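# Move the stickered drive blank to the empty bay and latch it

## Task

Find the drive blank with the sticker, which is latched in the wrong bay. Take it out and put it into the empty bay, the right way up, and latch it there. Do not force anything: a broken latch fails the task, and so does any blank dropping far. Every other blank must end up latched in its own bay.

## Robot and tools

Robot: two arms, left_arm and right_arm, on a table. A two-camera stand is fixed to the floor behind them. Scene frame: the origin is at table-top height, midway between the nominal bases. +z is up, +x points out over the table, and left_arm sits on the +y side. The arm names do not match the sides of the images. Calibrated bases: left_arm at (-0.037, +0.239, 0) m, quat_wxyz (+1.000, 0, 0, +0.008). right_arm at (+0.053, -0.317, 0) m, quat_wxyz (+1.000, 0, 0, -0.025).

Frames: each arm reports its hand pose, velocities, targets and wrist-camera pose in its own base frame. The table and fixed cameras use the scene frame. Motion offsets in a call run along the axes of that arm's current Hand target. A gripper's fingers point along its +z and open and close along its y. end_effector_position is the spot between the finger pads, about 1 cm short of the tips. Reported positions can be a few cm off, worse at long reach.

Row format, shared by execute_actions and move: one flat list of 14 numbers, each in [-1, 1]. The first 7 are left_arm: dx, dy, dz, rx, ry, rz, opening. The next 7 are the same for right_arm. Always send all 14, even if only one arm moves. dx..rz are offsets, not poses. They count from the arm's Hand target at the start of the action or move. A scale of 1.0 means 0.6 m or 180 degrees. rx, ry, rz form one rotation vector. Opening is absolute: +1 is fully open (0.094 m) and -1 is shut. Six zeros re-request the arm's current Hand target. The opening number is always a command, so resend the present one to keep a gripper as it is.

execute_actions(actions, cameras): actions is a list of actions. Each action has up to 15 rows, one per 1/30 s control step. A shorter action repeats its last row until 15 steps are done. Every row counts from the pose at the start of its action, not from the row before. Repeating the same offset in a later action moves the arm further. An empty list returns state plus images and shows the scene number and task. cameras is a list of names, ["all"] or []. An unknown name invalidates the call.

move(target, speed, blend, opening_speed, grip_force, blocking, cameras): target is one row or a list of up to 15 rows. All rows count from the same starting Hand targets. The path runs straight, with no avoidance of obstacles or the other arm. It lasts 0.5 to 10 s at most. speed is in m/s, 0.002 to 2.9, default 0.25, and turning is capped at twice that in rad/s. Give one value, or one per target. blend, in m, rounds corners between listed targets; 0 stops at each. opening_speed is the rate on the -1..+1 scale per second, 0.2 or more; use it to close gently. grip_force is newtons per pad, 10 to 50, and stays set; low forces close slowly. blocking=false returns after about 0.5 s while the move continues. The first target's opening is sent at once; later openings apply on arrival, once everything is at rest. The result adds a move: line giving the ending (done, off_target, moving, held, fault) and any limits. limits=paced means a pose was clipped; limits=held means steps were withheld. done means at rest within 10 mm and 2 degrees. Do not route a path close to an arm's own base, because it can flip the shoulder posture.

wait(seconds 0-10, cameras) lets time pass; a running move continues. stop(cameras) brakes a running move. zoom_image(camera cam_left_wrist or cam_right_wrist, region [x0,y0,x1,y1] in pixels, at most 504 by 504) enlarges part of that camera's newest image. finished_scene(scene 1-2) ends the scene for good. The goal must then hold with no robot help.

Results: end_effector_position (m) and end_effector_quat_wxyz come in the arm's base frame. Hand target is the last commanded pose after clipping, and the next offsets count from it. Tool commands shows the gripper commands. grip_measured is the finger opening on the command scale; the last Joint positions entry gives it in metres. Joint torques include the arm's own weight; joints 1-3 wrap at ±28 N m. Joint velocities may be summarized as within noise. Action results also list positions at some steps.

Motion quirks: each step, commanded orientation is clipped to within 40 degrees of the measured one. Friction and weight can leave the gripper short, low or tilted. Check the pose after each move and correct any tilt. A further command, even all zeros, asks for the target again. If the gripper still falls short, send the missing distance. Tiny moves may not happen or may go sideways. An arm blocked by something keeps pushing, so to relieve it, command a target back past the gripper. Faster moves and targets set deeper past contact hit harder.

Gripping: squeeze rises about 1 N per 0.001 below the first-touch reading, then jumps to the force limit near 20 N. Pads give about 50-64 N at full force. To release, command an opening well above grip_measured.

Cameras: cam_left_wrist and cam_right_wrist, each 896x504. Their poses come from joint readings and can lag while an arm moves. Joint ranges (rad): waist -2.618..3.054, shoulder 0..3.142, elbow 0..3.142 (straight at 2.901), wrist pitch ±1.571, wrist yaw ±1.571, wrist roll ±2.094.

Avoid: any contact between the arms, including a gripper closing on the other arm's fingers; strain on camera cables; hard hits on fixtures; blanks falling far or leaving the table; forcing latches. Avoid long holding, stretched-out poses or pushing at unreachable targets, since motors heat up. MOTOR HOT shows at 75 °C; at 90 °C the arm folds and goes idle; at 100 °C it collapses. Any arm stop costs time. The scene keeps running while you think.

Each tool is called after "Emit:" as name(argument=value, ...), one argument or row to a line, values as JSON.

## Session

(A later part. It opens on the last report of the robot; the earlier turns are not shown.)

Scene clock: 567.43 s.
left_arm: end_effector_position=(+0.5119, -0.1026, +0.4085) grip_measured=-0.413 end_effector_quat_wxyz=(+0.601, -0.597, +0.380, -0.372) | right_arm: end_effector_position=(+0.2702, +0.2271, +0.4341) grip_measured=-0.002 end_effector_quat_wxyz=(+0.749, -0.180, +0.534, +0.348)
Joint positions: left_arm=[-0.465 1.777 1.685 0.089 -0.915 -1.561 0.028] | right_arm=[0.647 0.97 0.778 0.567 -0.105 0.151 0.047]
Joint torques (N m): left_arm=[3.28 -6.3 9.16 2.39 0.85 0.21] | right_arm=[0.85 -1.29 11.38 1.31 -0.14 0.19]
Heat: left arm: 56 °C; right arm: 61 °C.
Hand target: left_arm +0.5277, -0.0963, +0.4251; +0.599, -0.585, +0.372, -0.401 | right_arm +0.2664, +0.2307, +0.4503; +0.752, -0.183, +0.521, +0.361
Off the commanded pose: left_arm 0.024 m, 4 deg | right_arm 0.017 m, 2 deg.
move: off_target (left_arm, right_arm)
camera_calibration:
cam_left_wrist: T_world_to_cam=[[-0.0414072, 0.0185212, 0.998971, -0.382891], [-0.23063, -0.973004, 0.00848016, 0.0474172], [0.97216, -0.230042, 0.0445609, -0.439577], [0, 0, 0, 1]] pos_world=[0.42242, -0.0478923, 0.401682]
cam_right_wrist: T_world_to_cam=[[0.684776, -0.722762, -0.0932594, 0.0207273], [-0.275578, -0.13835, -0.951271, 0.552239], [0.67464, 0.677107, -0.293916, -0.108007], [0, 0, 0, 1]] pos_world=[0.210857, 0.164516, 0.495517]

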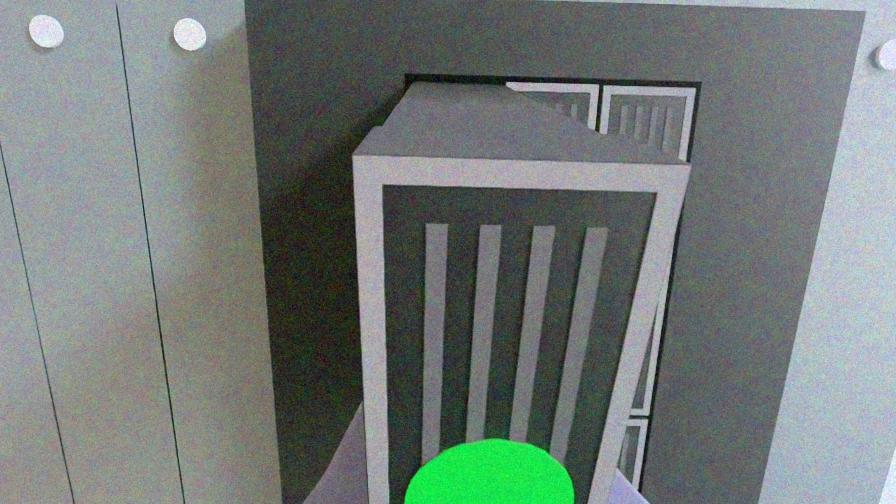

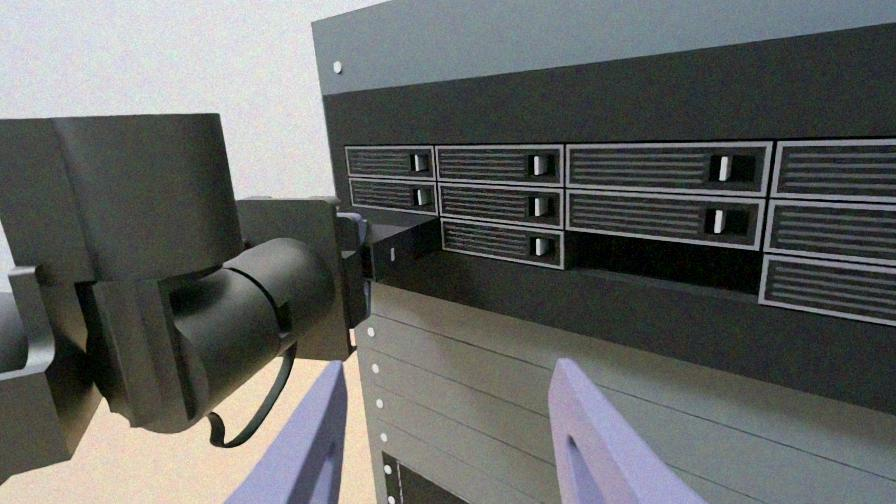

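Emit:
move(
  target=[-0.019,0,-0.01,0,0,0,-0.7,0,0,0,0,0,0,0],
  speed=0.05,
  cameras=["all"],
)

Emit:
zoom_image(
  camera="cam_right_wrist",
  region=[300, 180, 460, 280],
)

Scene clock: 573.10 s.
left_arm: end_effector_position=(+0.5109, -0.1019, +0.4081) grip_measured=-0.413 end_effector_quat_wxyz=(+0.598, -0.595, +0.384, -0.375) | right_arm: end_effector_position=(+0.2702, +0.2271, +0.4341) grip_measured=-0.002 end_effector_quat_wxyz=(+0.749, -0.180, +0.534, +0.348)
Joint positions: left_arm=[-0.462 1.765 1.67 0.09 -0.9 -1.561 0.028] | right_arm=[0.647 0.97 0.778 0.567 -0.105 0.151 0.047]
Joint torques (N m): left_arm=[3.54 -9.01 6.17 2.42 0.75 0.19] | right_arm=[0.85 -1.31 11.38 1.32 -0.14 0.19]
Heat: left arm: 57 °C; right arm: 61 °C.
Hand target: left_arm +0.5176, -0.0881, +0.4245; +0.599, -0.585, +0.372, -0.400 | right_arm +0.2664, +0.2307, +0.4503; +0.752, -0.183, +0.521, +0.361
Off the commanded pose: left_arm 0.022 m, 3 deg | right_arm 0.017 m, 2 deg.
move: off_target (left_arm, right_arm)
camera_calibration:
cam_left_wrist: T_world_to_cam=[[-0.0395597, 0.0185081, 0.999046, -0.383555], [-0.242213, -0.970187, 0.0083825, 0.0540751], [0.969416, -0.24165, 0.0428632, -0.437486], [0, 0, 0, 1]] pos_world=[0.42203, -0.0461565, 0.401488]
cam_right_wrist: T_world_to_cam=[[0.684776, -0.722762, -0.0932594, 0.0207273], [-0.275578, -0.13835, -0.951271, 0.552239], [0.67464, 0.677107, -0.293916, -0.108007], [0, 0, 0, 1]] pos_world=[0.210857, 0.164516, 0.495517]

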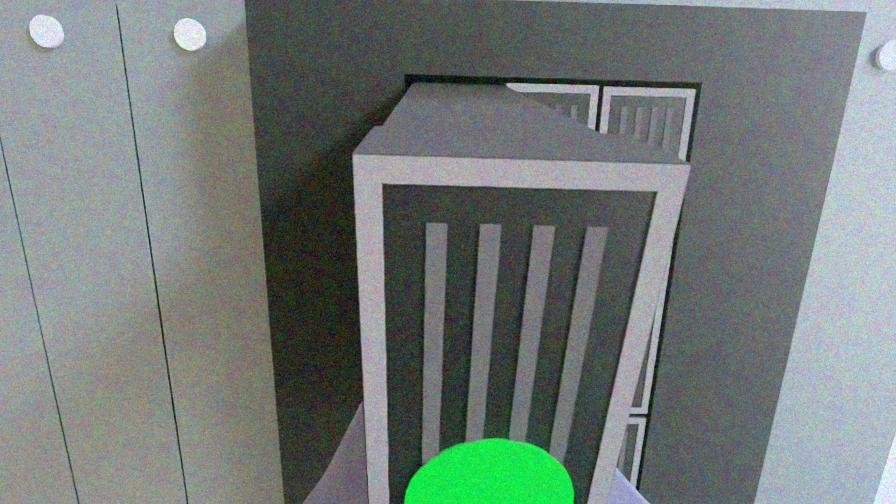

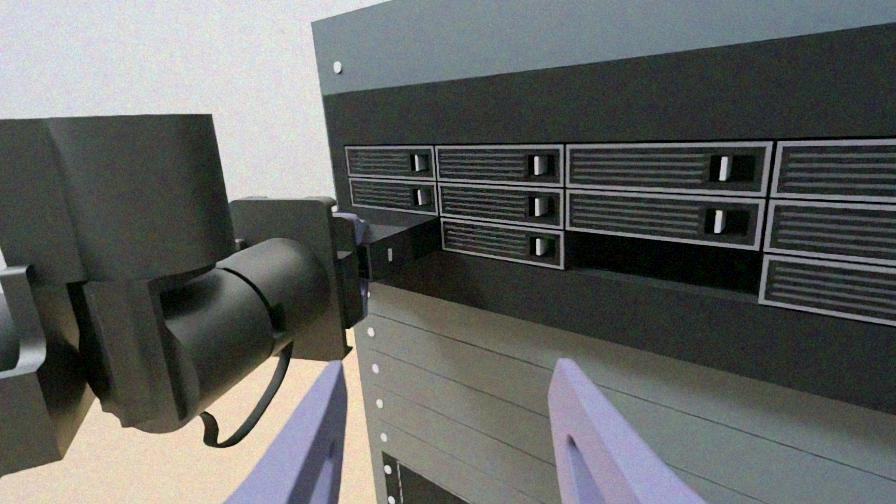

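Scaled by 3.150.

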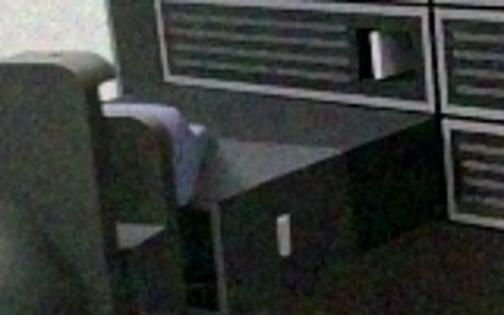

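Emit:
move(
  target=[
    [-0.012,0,-0.027,0,0,0,-0.7,0,0,0,0,0,0,0],
    [0.002,0,0.006,0,0.03,0,-0.7,0,0,0,0,0,0,0],
  ],
  speed=0.05,
  cameras=["all"],
)

Emit:
zoom_image(
  camera="cam_right_wrist",
  region=[300, 180, 460, 280],
)

Scene clock: 580.07 s.
left_arm: end_effector_position=(+0.5117, -0.1023, +0.4074) grip_measured=-0.413 end_effector_quat_wxyz=(+0.578, -0.574, +0.412, -0.408) | right_arm: end_effector_position=(+0.2702, +0.2271, +0.4341) grip_measured=-0.002 end_effector_quat_wxyz=(+0.749, -0.180, +0.534, +0.348)
Joint positions: left_arm=[-0.43 1.715 1.603 0.114 -0.763 -1.562 0.028] | right_arm=[0.647 0.97 0.778 0.567 -0.105 0.151 0.047]
Joint torques (N m): left_arm=[3.81 -7.32 8.25 2.28 0.67 0.16] | right_arm=[0.84 -1.29 11.37 1.32 -0.14 0.19]
Heat: left arm: 56 °C; right arm: 62 °C.
Hand target: left_arm +0.5214, -0.0878, +0.4247; +0.581, -0.565, +0.400, -0.428 | right_arm +0.2664, +0.2307, +0.4503; +0.752, -0.183, +0.521, +0.361
Off the commanded pose: left_arm 0.025 m, 3 deg | right_arm 0.017 m, 2 deg.
move: off_target (left_arm, right_arm)
camera_calibration:
cam_left_wrist: T_world_to_cam=[[-0.0439022, 0.0269169, 0.998673, -0.379574], [-0.342459, -0.939477, 0.0102667, 0.107519], [0.938506, -0.341554, 0.050463, -0.435898], [0, 0, 0, 1]] pos_world=[0.42925, -0.0376541, 0.399964]
cam_right_wrist: T_world_to_cam=[[0.684776, -0.722762, -0.0932594, 0.0207273], [-0.275578, -0.13835, -0.951271, 0.552239], [0.67464, 0.677107, -0.293916, -0.108007], [0, 0, 0, 1]] pos_world=[0.210857, 0.164516, 0.495517]

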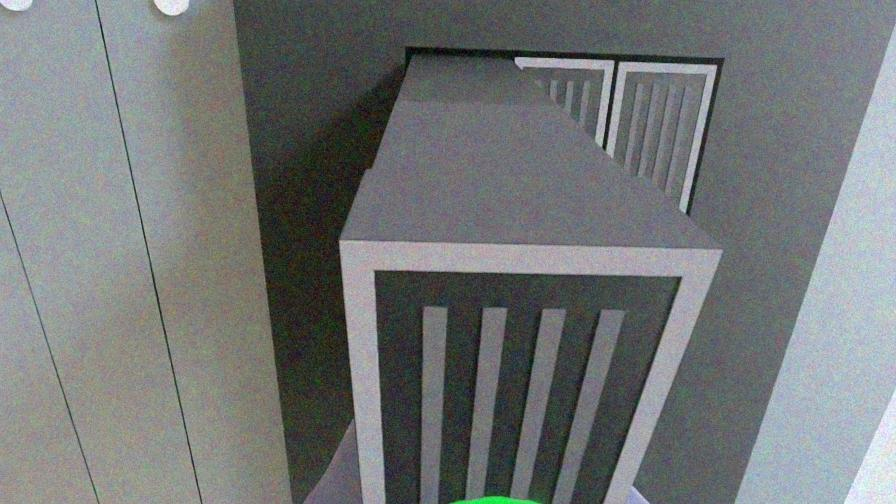

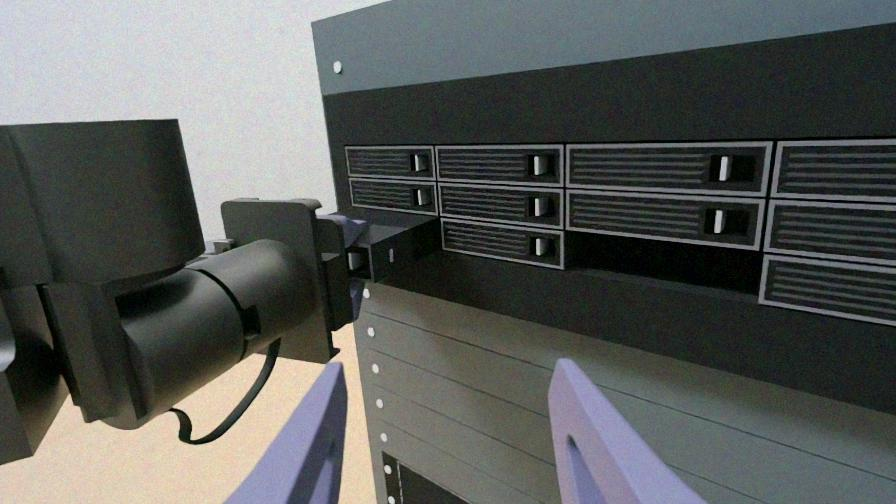

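Scaled by 3.150.

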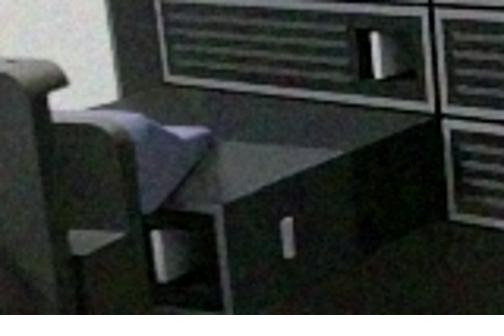

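Emit:
move(
  target=[
    [0.0,0,-0.02,0,0.07,0,-0.7,0,0,0,0,0,0,0],
    [0.0,0,0.006,0,0.07,0,-0.7,0,0,0,0,0,0,0],
  ],
  speed=0.08,
  cameras=["all"],
)

Emit:
zoom_image(
  camera="cam_right_wrist",
  region=[300, 180, 460, 280],
)

Scene clock: 585.83 s.
left_arm: end_effector_position=(+0.5118, -0.1025, +0.4089) grip_measured=-0.413 end_effector_quat_wxyz=(+0.517, -0.519, +0.486, -0.476) | right_arm: end_effector_position=(+0.2702, +0.2271, +0.4341) grip_measured=-0.002 end_effector_quat_wxyz=(+0.749, -0.180, +0.534, +0.348)
Joint positions: left_arm=[-0.329 1.622 1.52 0.09 -0.402 -1.568 0.028] | right_arm=[0.647 0.97 0.778 0.567 -0.105 0.151 0.047]
Joint torques (N m): left_arm=[3.36 -4.66 8.94 2.77 0.14 0.11] | right_arm=[0.84 -1.31 11.37 1.31 -0.14 0.19]
Heat: left arm: 56 °C; right arm: 62 °C.
Hand target: left_arm +0.5248, -0.0868, +0.4248; +0.534, -0.515, +0.462, -0.487 | right_arm +0.2664, +0.2307, +0.4503; +0.752, -0.183, +0.521, +0.361
Off the commanded pose: left_arm 0.026 m, 4 deg | right_arm 0.017 m, 2 deg.
move: off_target (left_arm, right_arm)
camera_calibration:
cam_left_wrist: T_world_to_cam=[[-0.022613, 0.0381824, 0.999015, -0.390935], [-0.572088, -0.819986, 0.0183905, 0.233887], [0.819881, -0.571108, 0.040386, -0.394804], [0, 0, 0, 1]] pos_world=[0.448656, -0.0187645, 0.402193]
cam_right_wrist: T_world_to_cam=[[0.684776, -0.722762, -0.0932594, 0.0207273], [-0.275578, -0.13835, -0.951271, 0.552239], [0.67464, 0.677107, -0.293916, -0.108007], [0, 0, 0, 1]] pos_world=[0.210857, 0.164516, 0.495517]

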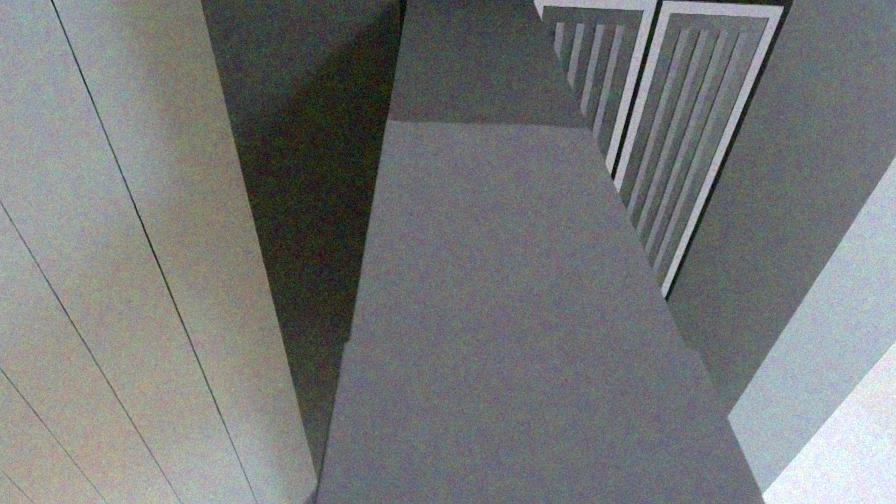

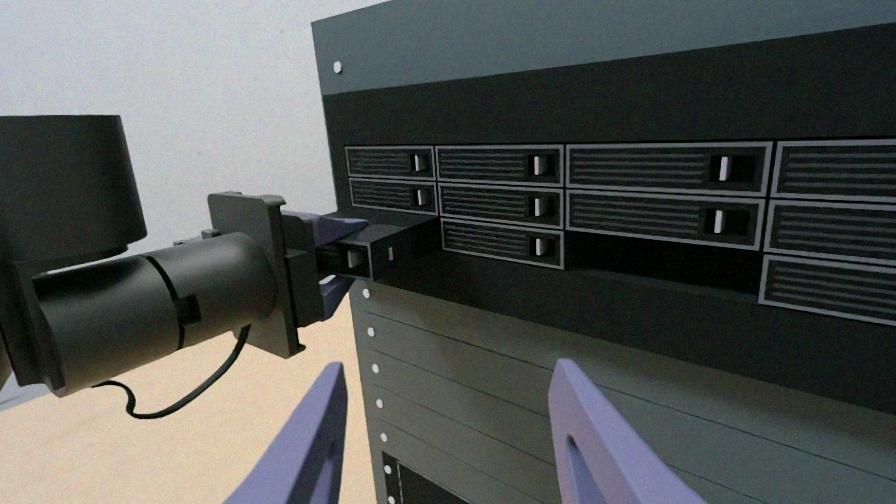

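Scaled by 3.150.

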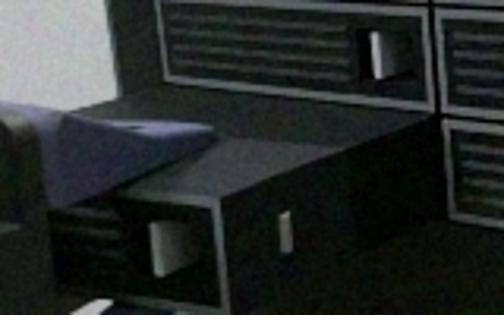

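Emit:
move(
  target=[0.0,0.0,0.02,0,0,0,-0.7,0,0,0,0,0,0,0],
  speed=0.05,
  cameras=["cam_right_wrist"],
)

Emit:
zoom_image(
  camera="cam_right_wrist",
  region=[300, 180, 460, 280],
)

Scene clock: 588.67 s.
left_arm: end_effector_position=(+0.5195, -0.1079, +0.4093) grip_measured=-0.413 end_effector_quat_wxyz=(+0.511, -0.516, +0.492, -0.481) | right_arm: end_effector_position=(+0.2702, +0.2271, +0.4341) grip_measured=-0.002 end_effector_quat_wxyz=(+0.749, -0.180, +0.534, +0.348)
Joint positions: left_arm=[-0.327 1.652 1.558 0.078 -0.381 -1.571 0.028] | right_arm=[0.647 0.97 0.778 0.567 -0.105 0.151 0.047]
Joint torques (N m): left_arm=[3.97 -4.14 9.36 2.87 0.04 0.14] | right_arm=[0.84 -1.31 11.37 1.32 -0.13 0.19]
Heat: left arm: 56 °C; right arm: 62 °C.
Hand target: left_arm +0.5368, -0.0855, +0.4254; +0.534, -0.515, +0.461, -0.487 | right_arm +0.2664, +0.2307, +0.4503; +0.752, -0.183, +0.521, +0.361
Off the commanded pose: left_arm 0.032 m, 4 deg | right_arm 0.017 m, 2 deg.
move: off_target (left_arm, right_arm)
camera_calibration:
cam_right_wrist: T_world_to_cam=[[0.684776, -0.722762, -0.0932594, 0.0207273], [-0.275578, -0.13835, -0.951271, 0.552239], [0.67464, 0.677107, -0.293916, -0.108007], [0, 0, 0, 1]] pos_world=[0.210857, 0.164516, 0.495517]
Images, in order (width x height): cam_right_wrist 896x504.

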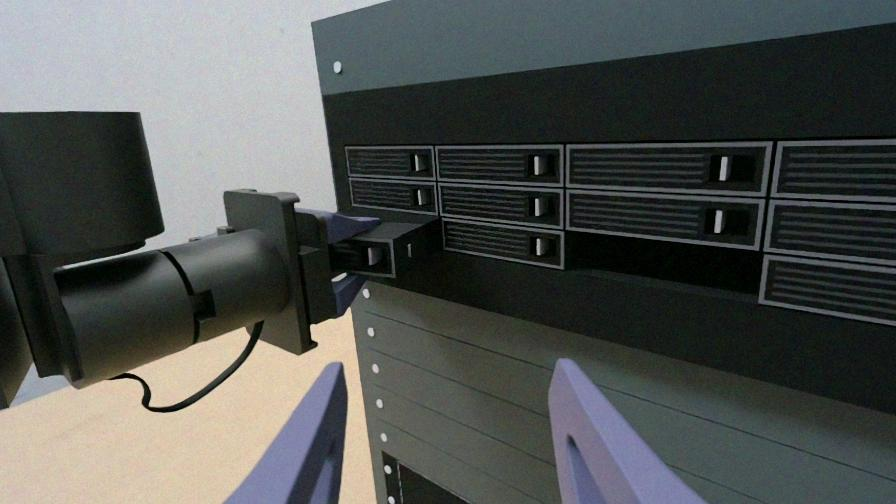

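Scaled by 3.150.

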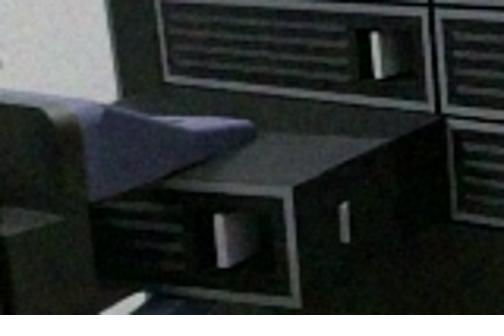

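Emit:
move(
  target=[
    [0.0,0.0,-0.06,0,0.03,0,-0.7,0,0,0,0,0,0,0],
  ],
  speed=0.05,
  cameras=["all"],
)

Emit:
zoom_image(
  camera="cam_right_wrist",
  region=[300, 180, 460, 280],
)

Scene clock: 593.63 s.
left_arm: end_effector_position=(+0.5087, -0.1026, +0.4075) grip_measured=-0.413 end_effector_quat_wxyz=(+0.494, -0.491, +0.505, -0.510) | right_arm: end_effector_position=(+0.2702, +0.2271, +0.4341) grip_measured=-0.002 end_effector_quat_wxyz=(+0.749, -0.180, +0.534, +0.348)
Joint positions: left_arm=[-0.283 1.586 1.458 0.135 -0.252 -1.571 0.028] | right_arm=[0.647 0.97 0.778 0.567 -0.105 0.151 0.047]
Joint torques (N m): left_arm=[1.29 -9.26 5.94 2.35 -0.26 0.12] | right_arm=[0.85 -1.31 11.38 1.32 -0.14 0.19]
Heat: left arm: 56 °C; right arm: 62 °C.
Hand target: left_arm +0.5010, -0.0891, +0.4237; +0.511, -0.491, +0.486, -0.511 | right_arm +0.2664, +0.2307, +0.4503; +0.752, -0.183, +0.521, +0.361
Off the commanded pose: left_arm 0.022 m, 3 deg | right_arm 0.017 m, 2 deg.
move: off_target (left_arm, right_arm)
camera_calibration:
cam_left_wrist: T_world_to_cam=[[-0.0367498, 0.0502385, 0.998061, -0.380704], [-0.654543, -0.755896, 0.0139478, 0.282351], [0.755131, -0.652761, 0.0606623, -0.375914], [0, 0, 0, 1]] pos_world=[0.454684, -0.0128282, 0.398831]
cam_right_wrist: T_world_to_cam=[[0.684776, -0.722762, -0.0932594, 0.0207273], [-0.275578, -0.13835, -0.951271, 0.552239], [0.67464, 0.677107, -0.293916, -0.108007], [0, 0, 0, 1]] pos_world=[0.210857, 0.164516, 0.495517]

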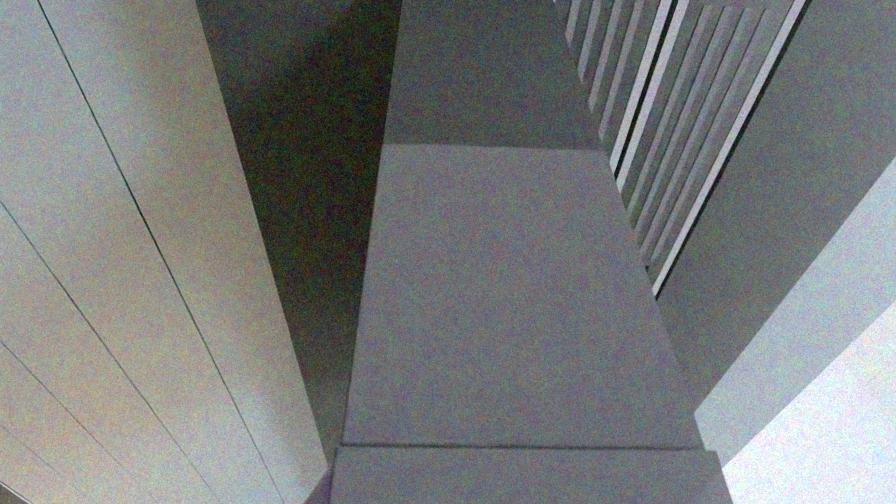

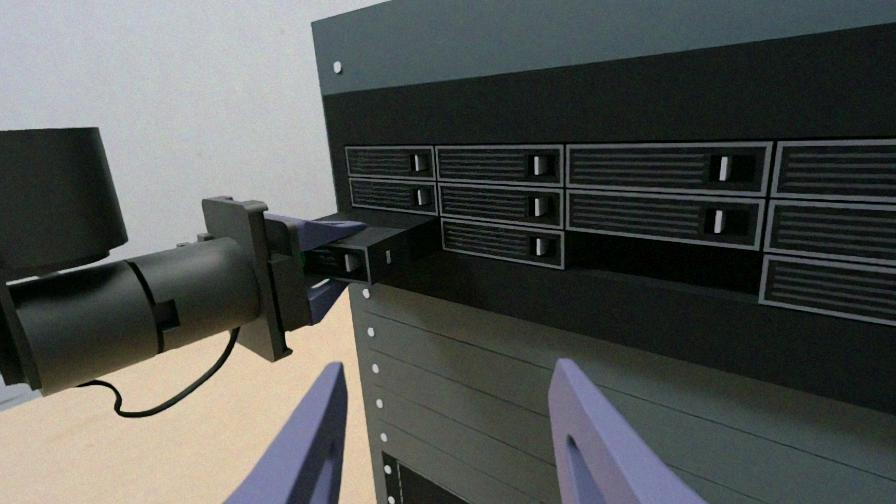

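Scaled by 3.150.

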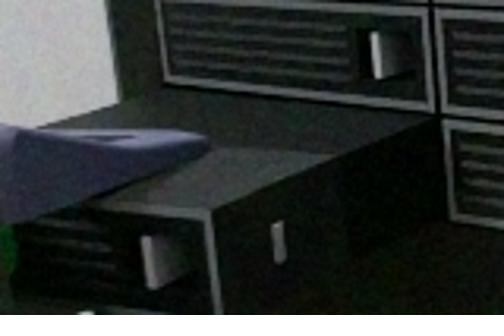

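Emit:
move(
  target=[-0.015,0.0,-0.015,0,0.0,0,-0.7,0,0,0,0,0,0,0],
  speed=0.05,
  cameras=["all"],
)

Emit:
zoom_image(
  camera="cam_right_wrist",
  region=[300, 180, 460, 280],
)

Scene clock: 599.23 s.
left_arm: end_effector_position=(+0.4992, -0.1001, +0.4071) grip_measured=-0.413 end_effector_quat_wxyz=(+0.487, -0.484, +0.512, -0.516) | right_arm: end_effector_position=(+0.2702, +0.2271, +0.4341) grip_measured=-0.002 end_effector_quat_wxyz=(+0.749, -0.180, +0.534, +0.348)
Joint positions: left_arm=[-0.27 1.544 1.414 0.138 -0.213 -1.571 0.028] | right_arm=[0.647 0.97 0.778 0.567 -0.105 0.151 0.047]
Joint torques (N m): left_arm=[1.68 -9.07 6.01 2.31 -0.47 0.11] | right_arm=[0.84 -1.31 11.38 1.31 -0.14 0.19]
Heat: left arm: 55 °C; right arm: 62 °C.
Hand target: left_arm +0.4920, -0.0801, +0.4233; +0.511, -0.492, +0.486, -0.511 | right_arm +0.2664, +0.2307, +0.4503; +0.752, -0.183, +0.521, +0.361
Off the commanded pose: left_arm 0.027 m, 4 deg | right_arm 0.017 m, 2 deg.
move: off_target (left_arm, right_arm)
camera_calibration:
cam_left_wrist: T_world_to_cam=[[-0.0362409, 0.0511614, 0.998033, -0.381064], [-0.674507, -0.738147, 0.0133462, 0.289999], [0.737378, -0.672697, 0.0612599, -0.36053], [0, 0, 0, 1]] pos_world=[0.447644, -0.00896979, 0.39853]
cam_right_wrist: T_world_to_cam=[[0.684776, -0.722762, -0.0932594, 0.0207273], [-0.275578, -0.13835, -0.951271, 0.552239], [0.67464, 0.677107, -0.293916, -0.108007], [0, 0, 0, 1]] pos_world=[0.210857, 0.164516, 0.495517]

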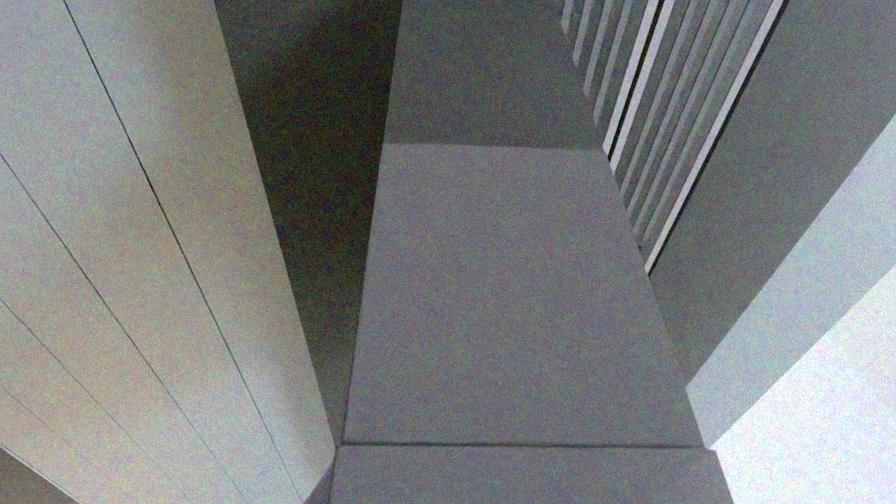

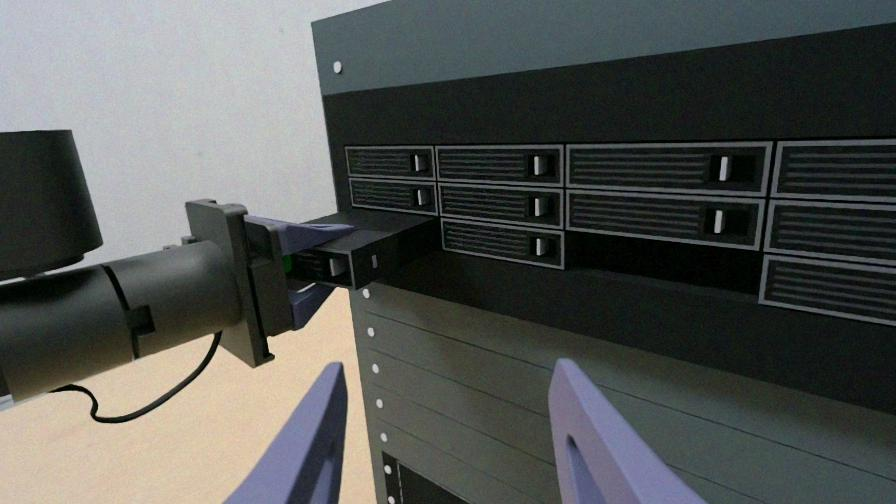

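Scaled by 3.150.

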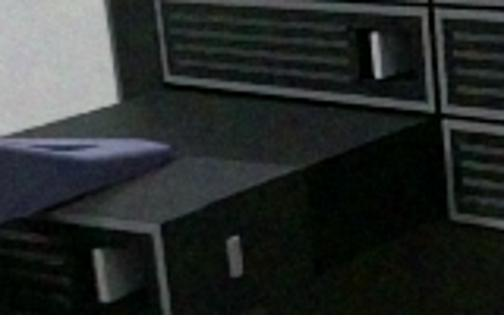

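Emit:
move(
  target=[-0.018,0.0,-0.004,0,0.0,0,-0.7,0,0,0,0,0,0,0],
  speed=0.05,
  cameras=["cam_right_wrist"],
)

Emit:
zoom_image(
  camera="cam_right_wrist",
  region=[300, 180, 460, 280],
)

Scene clock: 603.87 s.
left_arm: end_effector_position=(+0.4960, -0.0971, +0.4070) grip_measured=-0.413 end_effector_quat_wxyz=(+0.479, -0.476, +0.519, -0.524) | right_arm: end_effector_position=(+0.2702, +0.2271, +0.4341) grip_measured=-0.002 end_effector_quat_wxyz=(+0.749, -0.180, +0.534, +0.348)
Joint positions: left_arm=[-0.248 1.526 1.396 0.138 -0.158 -1.571 0.028] | right_arm=[0.647 0.97 0.778 0.567 -0.105 0.151 0.047]
Joint torques (N m): left_arm=[2.24 -9.11 6.09 2.31 -0.75 0.07] | right_arm=[0.85 -1.28 11.4 1.32 -0.14 0.19]
Heat: left arm: 55 °C; right arm: 62 °C.
Hand target: left_arm +0.4895, -0.0694, +0.4233; +0.511, -0.491, +0.486, -0.511 | right_arm +0.2664, +0.2307, +0.4503; +0.752, -0.183, +0.521, +0.361
Off the commanded pose: left_arm 0.033 m, 6 deg | right_arm 0.017 m, 2 deg.
move: off_target (left_arm, right_arm)
camera_calibration:
cam_right_wrist: T_world_to_cam=[[0.684776, -0.722762, -0.0932594, 0.0207273], [-0.275578, -0.13835, -0.951271, 0.552239], [0.67464, 0.677107, -0.293916, -0.108007], [0, 0, 0, 1]] pos_world=[0.210857, 0.164516, 0.495517]
Images, in order (width x height): cam_right_wrist 896x504.

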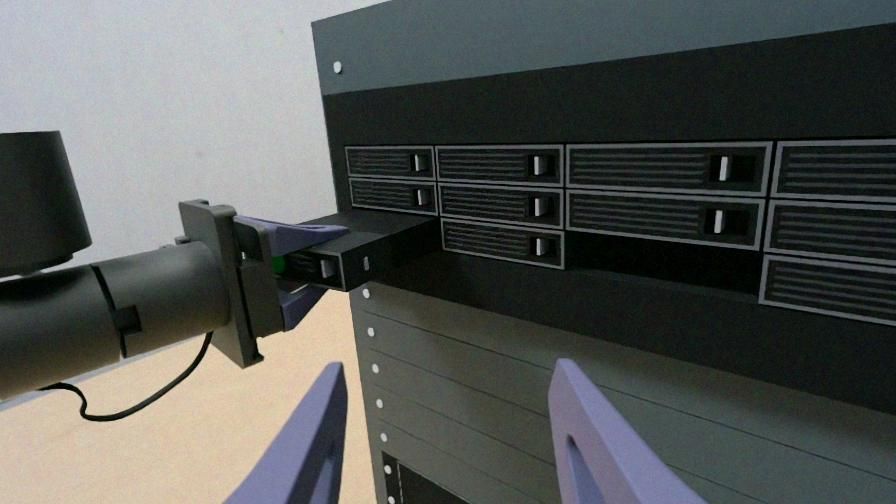

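Scaled by 3.150.

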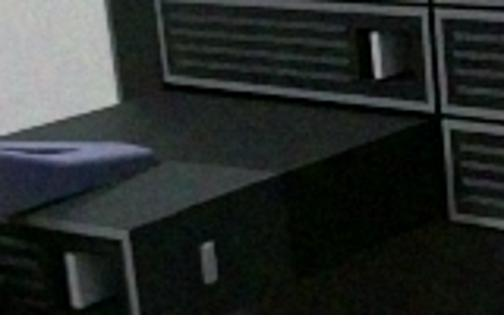

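Emit:
move(
  target=[-0.018,0.0,0,0,0.01,0,-0.7,0,0,0,0,0,0,0],
  speed=0.05,
  cameras=["cam_right_wrist"],
)

Emit:
zoom_image(
  camera="cam_right_wrist",
  region=[300, 180, 460, 280],
)

Scene clock: 607.77 s.
left_arm: end_effector_position=(+0.4925, -0.0926, +0.4073) grip_measured=-0.413 end_effector_quat_wxyz=(+0.464, -0.461, +0.533, -0.537) | right_arm: end_effector_position=(+0.2702, +0.2271, +0.4341) grip_measured=-0.002 end_effector_quat_wxyz=(+0.749, -0.180, +0.534, +0.348)
Joint positions: left_arm=[-0.208 1.506 1.38 0.132 -0.063 -1.571 0.028] | right_arm=[0.647 0.97 0.778 0.567 -0.105 0.151 0.047]
Joint torques (N m): left_arm=[2.88 -8.35 6.28 2.39 -0.94 0.06] | right_arm=[0.84 -1.29 11.38 1.31 -0.13 0.19]
Heat: left arm: 55 °C; right arm: 62 °C.
Hand target: left_arm +0.4894, -0.0587, +0.4231; +0.503, -0.483, +0.494, -0.518 | right_arm +0.2664, +0.2307, +0.4503; +0.752, -0.183, +0.521, +0.361
Off the commanded pose: left_arm 0.038 m, 7 deg | right_arm 0.017 m, 2 deg.
move: off_target (left_arm, right_arm)
camera_calibration:
cam_right_wrist: T_world_to_cam=[[0.684776, -0.722762, -0.0932594, 0.0207273], [-0.275578, -0.13835, -0.951271, 0.552239], [0.67464, 0.677107, -0.293916, -0.108007], [0, 0, 0, 1]] pos_world=[0.210857, 0.164516, 0.495517]
Images, in order (width x height): cam_right_wrist 896x504.

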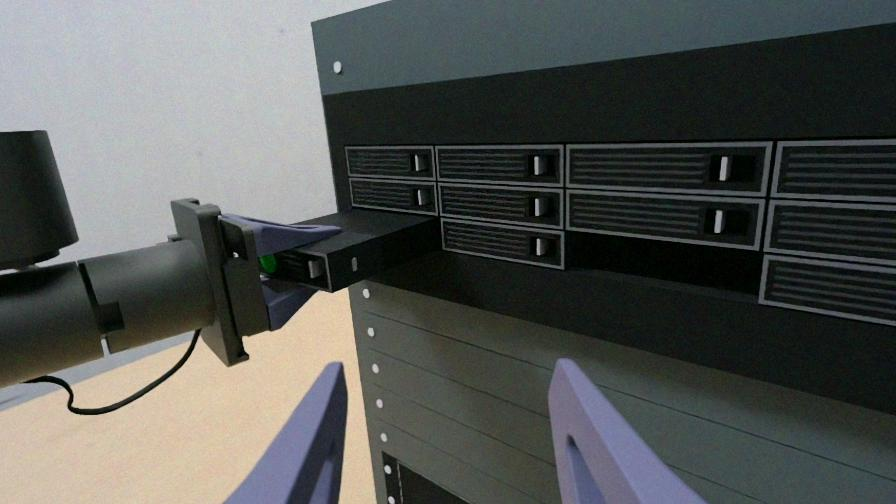

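Scaled by 3.150.

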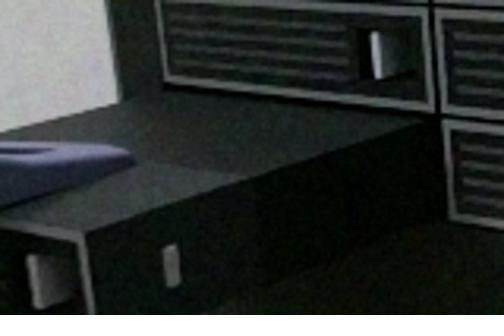

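Emit:
move(
  target=[
    [0.02,0,0,0,0,0,-0.7,0,0,0,0,0,0,0],
    [0.022,0,0.037,0,0,0,-0.7,0,0,0,0,0,0,0],
  ],
  speed=0.05,
  cameras=["cam_right_wrist"],
)

Emit:
zoom_image(
  camera="cam_right_wrist",
  region=[300, 180, 460, 280],
)

Scene clock: 616.87 s.
left_arm: end_effector_position=(+0.5054, -0.0949, +0.4077) grip_measured=-0.413 end_effector_quat_wxyz=(+0.470, -0.468, +0.528, -0.531) | right_arm: end_effector_position=(+0.2702, +0.2271, +0.4341) grip_measured=-0.002 end_effector_quat_wxyz=(+0.749, -0.180, +0.534, +0.348)
Joint positions: left_arm=[-0.218 1.556 1.431 0.132 -0.097 -1.571 0.028] | right_arm=[0.647 0.97 0.778 0.567 -0.105 0.151 0.047]
Joint torques (N m): left_arm=[1.8 -5.72 8.92 2.42 -0.85 0.06] | right_arm=[0.84 -1.29 11.38 1.31 -0.13 0.19]
Heat: left arm: 55 °C; right arm: 62 °C.
Hand target: left_arm +0.5113, -0.0723, +0.4240; +0.503, -0.483, +0.494, -0.518 | right_arm +0.2664, +0.2307, +0.4503; +0.752, -0.183, +0.521, +0.361
Off the commanded pose: left_arm 0.028 m, 6 deg | right_arm 0.017 m, 2 deg.
move: off_target (left_arm, right_arm)
camera_calibration:
cam_right_wrist: T_world_to_cam=[[0.684776, -0.722762, -0.0932594, 0.0207273], [-0.275578, -0.13835, -0.951271, 0.552239], [0.67464, 0.677107, -0.293916, -0.108007], [0, 0, 0, 1]] pos_world=[0.210857, 0.164516, 0.495517]
Images, in order (width x height): cam_right_wrist 896x504.

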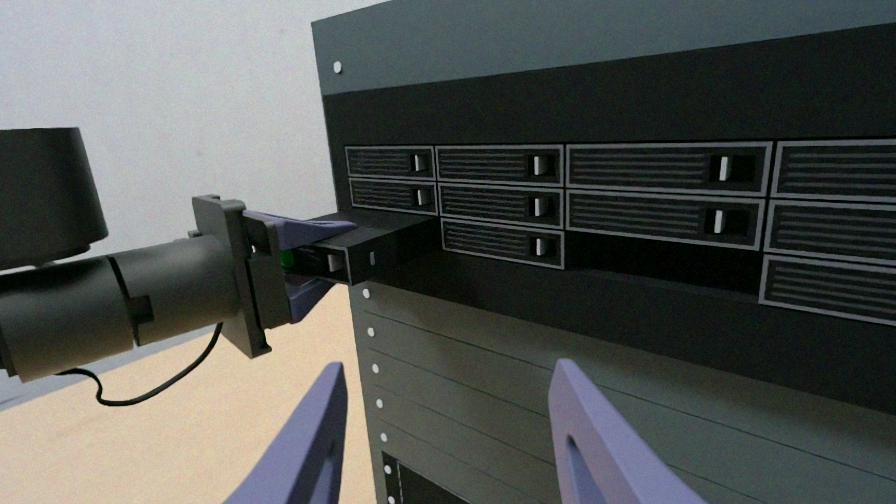

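Scaled by 3.150.

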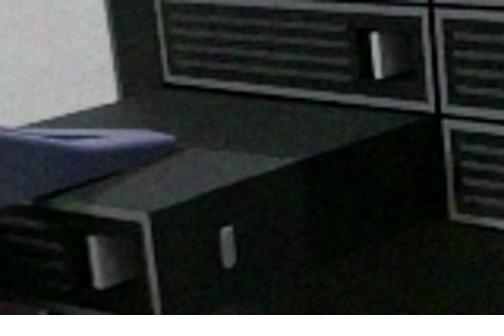

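Emit:
move(
  target=[-0.008,0,0.022,0,0,0,-0.7,0,0,0,0,0,0,0],
  speed=0.05,
  cameras=["cam_right_wrist"],
)

Emit:
zoom_image(
  camera="cam_right_wrist",
  region=[300, 180, 460, 280],
)

Scene clock: 619.73 s.
left_arm: end_effector_position=(+0.5082, -0.0965, +0.4091) grip_measured=-0.413 end_effector_quat_wxyz=(+0.464, -0.471, +0.533, -0.529) | right_arm: end_effector_position=(+0.2702, +0.2271, +0.4341) grip_measured=-0.002 end_effector_quat_wxyz=(+0.749, -0.180, +0.534, +0.348)
Joint positions: left_arm=[-0.218 1.57 1.467 0.092 -0.091 -1.576 0.028] | right_arm=[0.647 0.97 0.778 0.567 -0.105 0.151 0.047]
Joint torques (N m): left_arm=[3.21 -3.77 9.18 2.82 -0.72 0.12] | right_arm=[0.84 -1.28 11.38 1.32 -0.13 0.19]
Heat: left arm: 55 °C; right arm: 62 °C.
Hand target: left_arm +0.5246, -0.0678, +0.4246; +0.504, -0.483, +0.494, -0.518 | right_arm +0.2664, +0.2307, +0.4503; +0.752, -0.183, +0.521, +0.361
Off the commanded pose: left_arm 0.036 m, 7 deg | right_arm 0.017 m, 2 deg.
move: off_target (left_arm, right_arm)
camera_calibration:
cam_right_wrist: T_world_to_cam=[[0.684776, -0.722762, -0.0932594, 0.0207273], [-0.275578, -0.13835, -0.951271, 0.552239], [0.67464, 0.677107, -0.293916, -0.108007], [0, 0, 0, 1]] pos_world=[0.210857, 0.164516, 0.495517]
Images, in order (width x height): cam_right_wrist 896x504.

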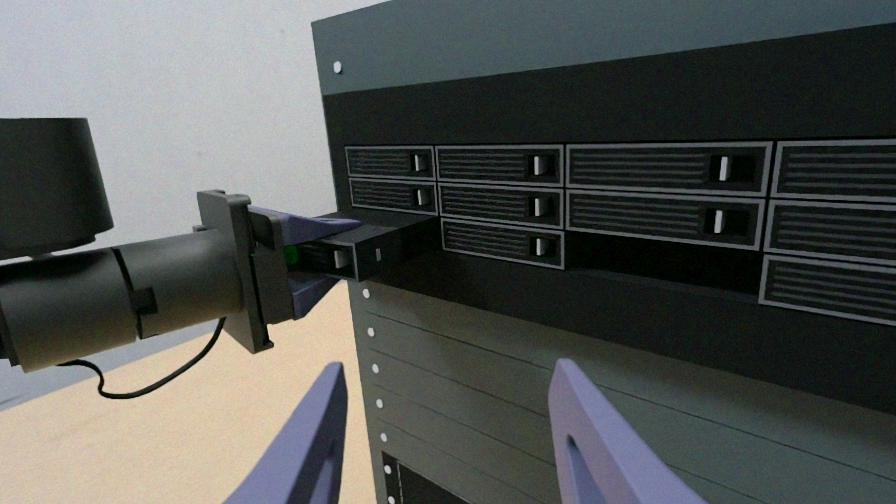

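Scaled by 3.150.

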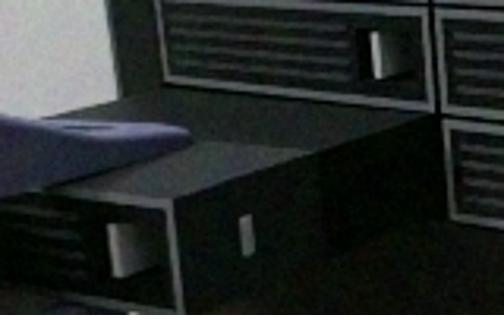

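Emit:
move(
  target=[
    [0.01,0.012,-0.03,0.007,0,0,-0.7,0,0,0,0,0,0,0],
    [0.003,0.012,-0.006,0.007,0,0,-0.7,0,0,0,0,0,0,0],
  ],
  speed=0.05,
  cameras=["all"],
)

Emit:
zoom_image(
  camera="cam_right_wrist",
  region=[300, 180, 460, 280],
)

Scene clock: 626.53 s.
left_arm: end_effector_position=(+0.5080, -0.0972, +0.4061) grip_measured=-0.413 end_effector_quat_wxyz=(+0.475, -0.461, +0.521, -0.539) | right_arm: end_effector_position=(+0.2702, +0.2271, +0.4341) grip_measured=-0.002 end_effector_quat_wxyz=(+0.749, -0.180, +0.534, +0.348)
Joint positions: left_arm=[-0.222 1.565 1.408 0.189 -0.097 -1.57 0.028] | right_arm=[0.647 0.97 0.778 0.567 -0.105 0.151 0.047]
Joint torques (N m): left_arm=[2.89 -4.31 9.01 2.55 -0.72 0.11] | right_arm=[0.84 -1.28 11.37 1.31 -0.14 0.19]
Heat: left arm: 55 °C; right arm: 62 °C.
Hand target: left_arm +0.5212, -0.0697, +0.4175; +0.509, -0.478, +0.488, -0.524 | right_arm +0.2664, +0.2307, +0.4503; +0.752, -0.183, +0.521, +0.361
Off the commanded pose: left_arm 0.033 m, 6 deg | right_arm 0.017 m, 2 deg.
move: off_target (left_arm, right_arm)
camera_calibration:
cam_left_wrist: T_world_to_cam=[[-0.0557326, 0.0572639, 0.996802, -0.368846], [-0.722624, -0.691241, -0.000692752, 0.332831], [0.688991, -0.720352, 0.079905, -0.352634], [0, 0, 0, 1]] pos_world=[0.462916, -0.00283328, 0.396075]
cam_right_wrist: T_world_to_cam=[[0.684776, -0.722762, -0.0932594, 0.0207273], [-0.275578, -0.13835, -0.951271, 0.552239], [0.67464, 0.677107, -0.293916, -0.108007], [0, 0, 0, 1]] pos_world=[0.210857, 0.164516, 0.495517]

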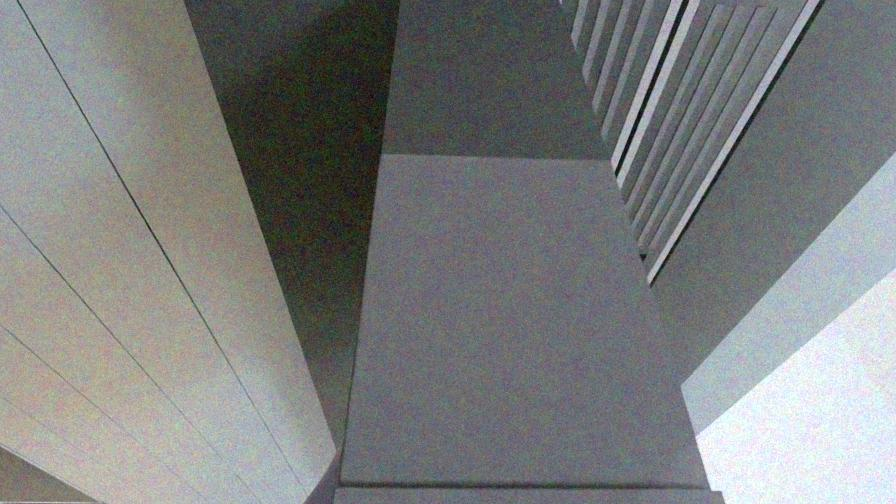

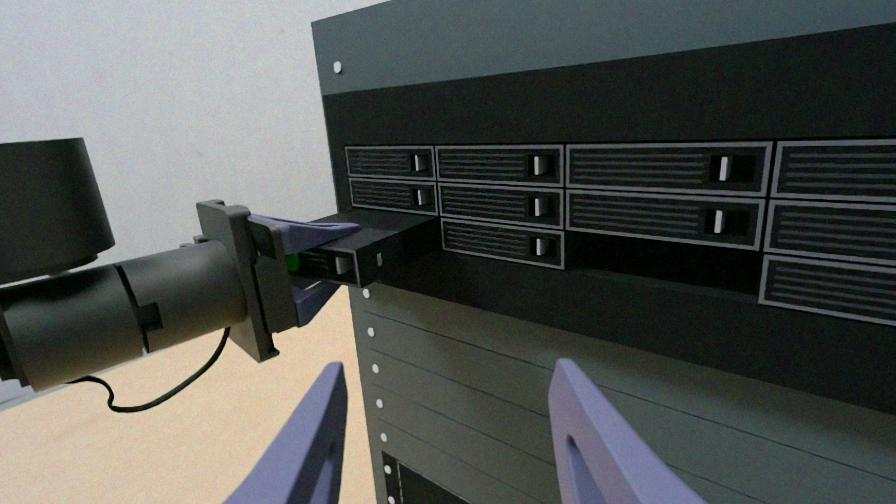

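Scaled by 3.150.

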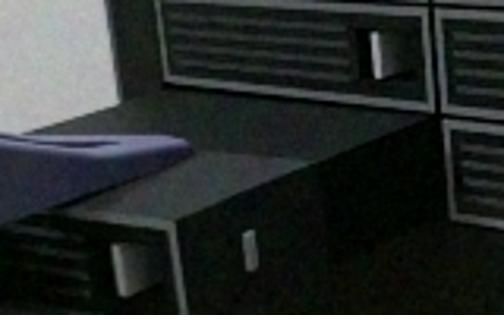

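Emit:
move(
  target=[0.02,-0.005,0.034,-0.006,-0.01,0,-0.7,0,0,0,0,0,0,0],
  speed=0.05,
  cameras=["cam_right_wrist"],
)

Emit:
zoom_image(
  camera="cam_right_wrist",
  region=[300, 180, 460, 280],
)

Scene clock: 633.77 s.
left_arm: end_effector_position=(+0.5206, -0.1078, +0.4091) grip_measured=-0.413 end_effector_quat_wxyz=(+0.468, -0.477, +0.528, -0.524) | right_arm: end_effector_position=(+0.2702, +0.2271, +0.4341) grip_measured=-0.002 end_effector_quat_wxyz=(+0.749, -0.180, +0.534, +0.348)
Joint positions: left_arm=[-0.251 1.628 1.528 0.087 -0.145 -1.577 0.028] | right_arm=[0.647 0.97 0.778 0.567 -0.105 0.151 0.047]
Joint torques (N m): left_arm=[2.41 -2.96 9.37 3.02 -0.93 0.16] | right_arm=[0.85 -1.28 11.37 1.32 -0.14 0.19]
Heat: left arm: 56 °C; right arm: 63 °C.
Hand target: left_arm +0.5410, -0.0821, +0.4218; +0.512, -0.491, +0.485, -0.512 | right_arm +0.2664, +0.2307, +0.4503; +0.752, -0.183, +0.521, +0.361
Off the commanded pose: left_arm 0.035 m, 7 deg | right_arm 0.017 m, 2 deg.
move: off_target (left_arm, right_arm)
camera_calibration:
cam_right_wrist: T_world_to_cam=[[0.684776, -0.722762, -0.0932594, 0.0207273], [-0.275578, -0.13835, -0.951271, 0.552239], [0.67464, 0.677107, -0.293916, -0.108007], [0, 0, 0, 1]] pos_world=[0.210857, 0.164516, 0.495517]
Images, in order (width x height): cam_right_wrist 896x504.

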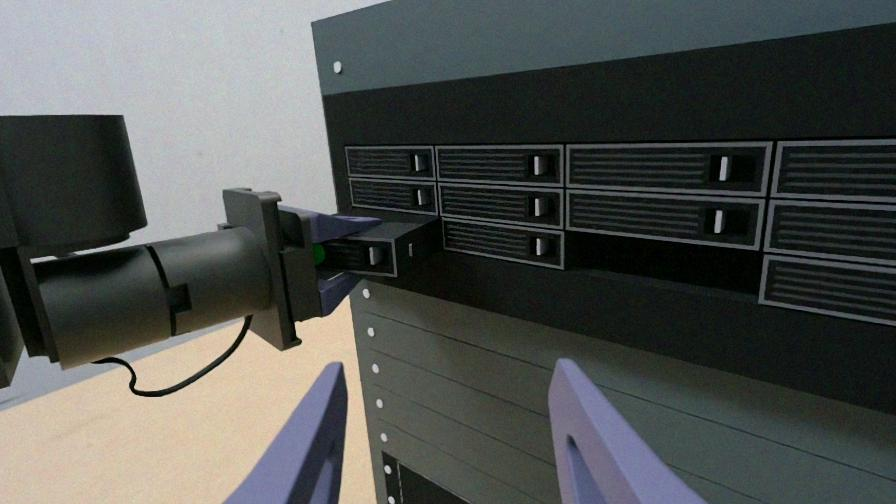

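Scaled by 3.150.

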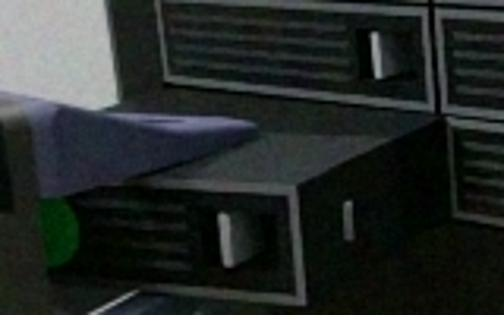

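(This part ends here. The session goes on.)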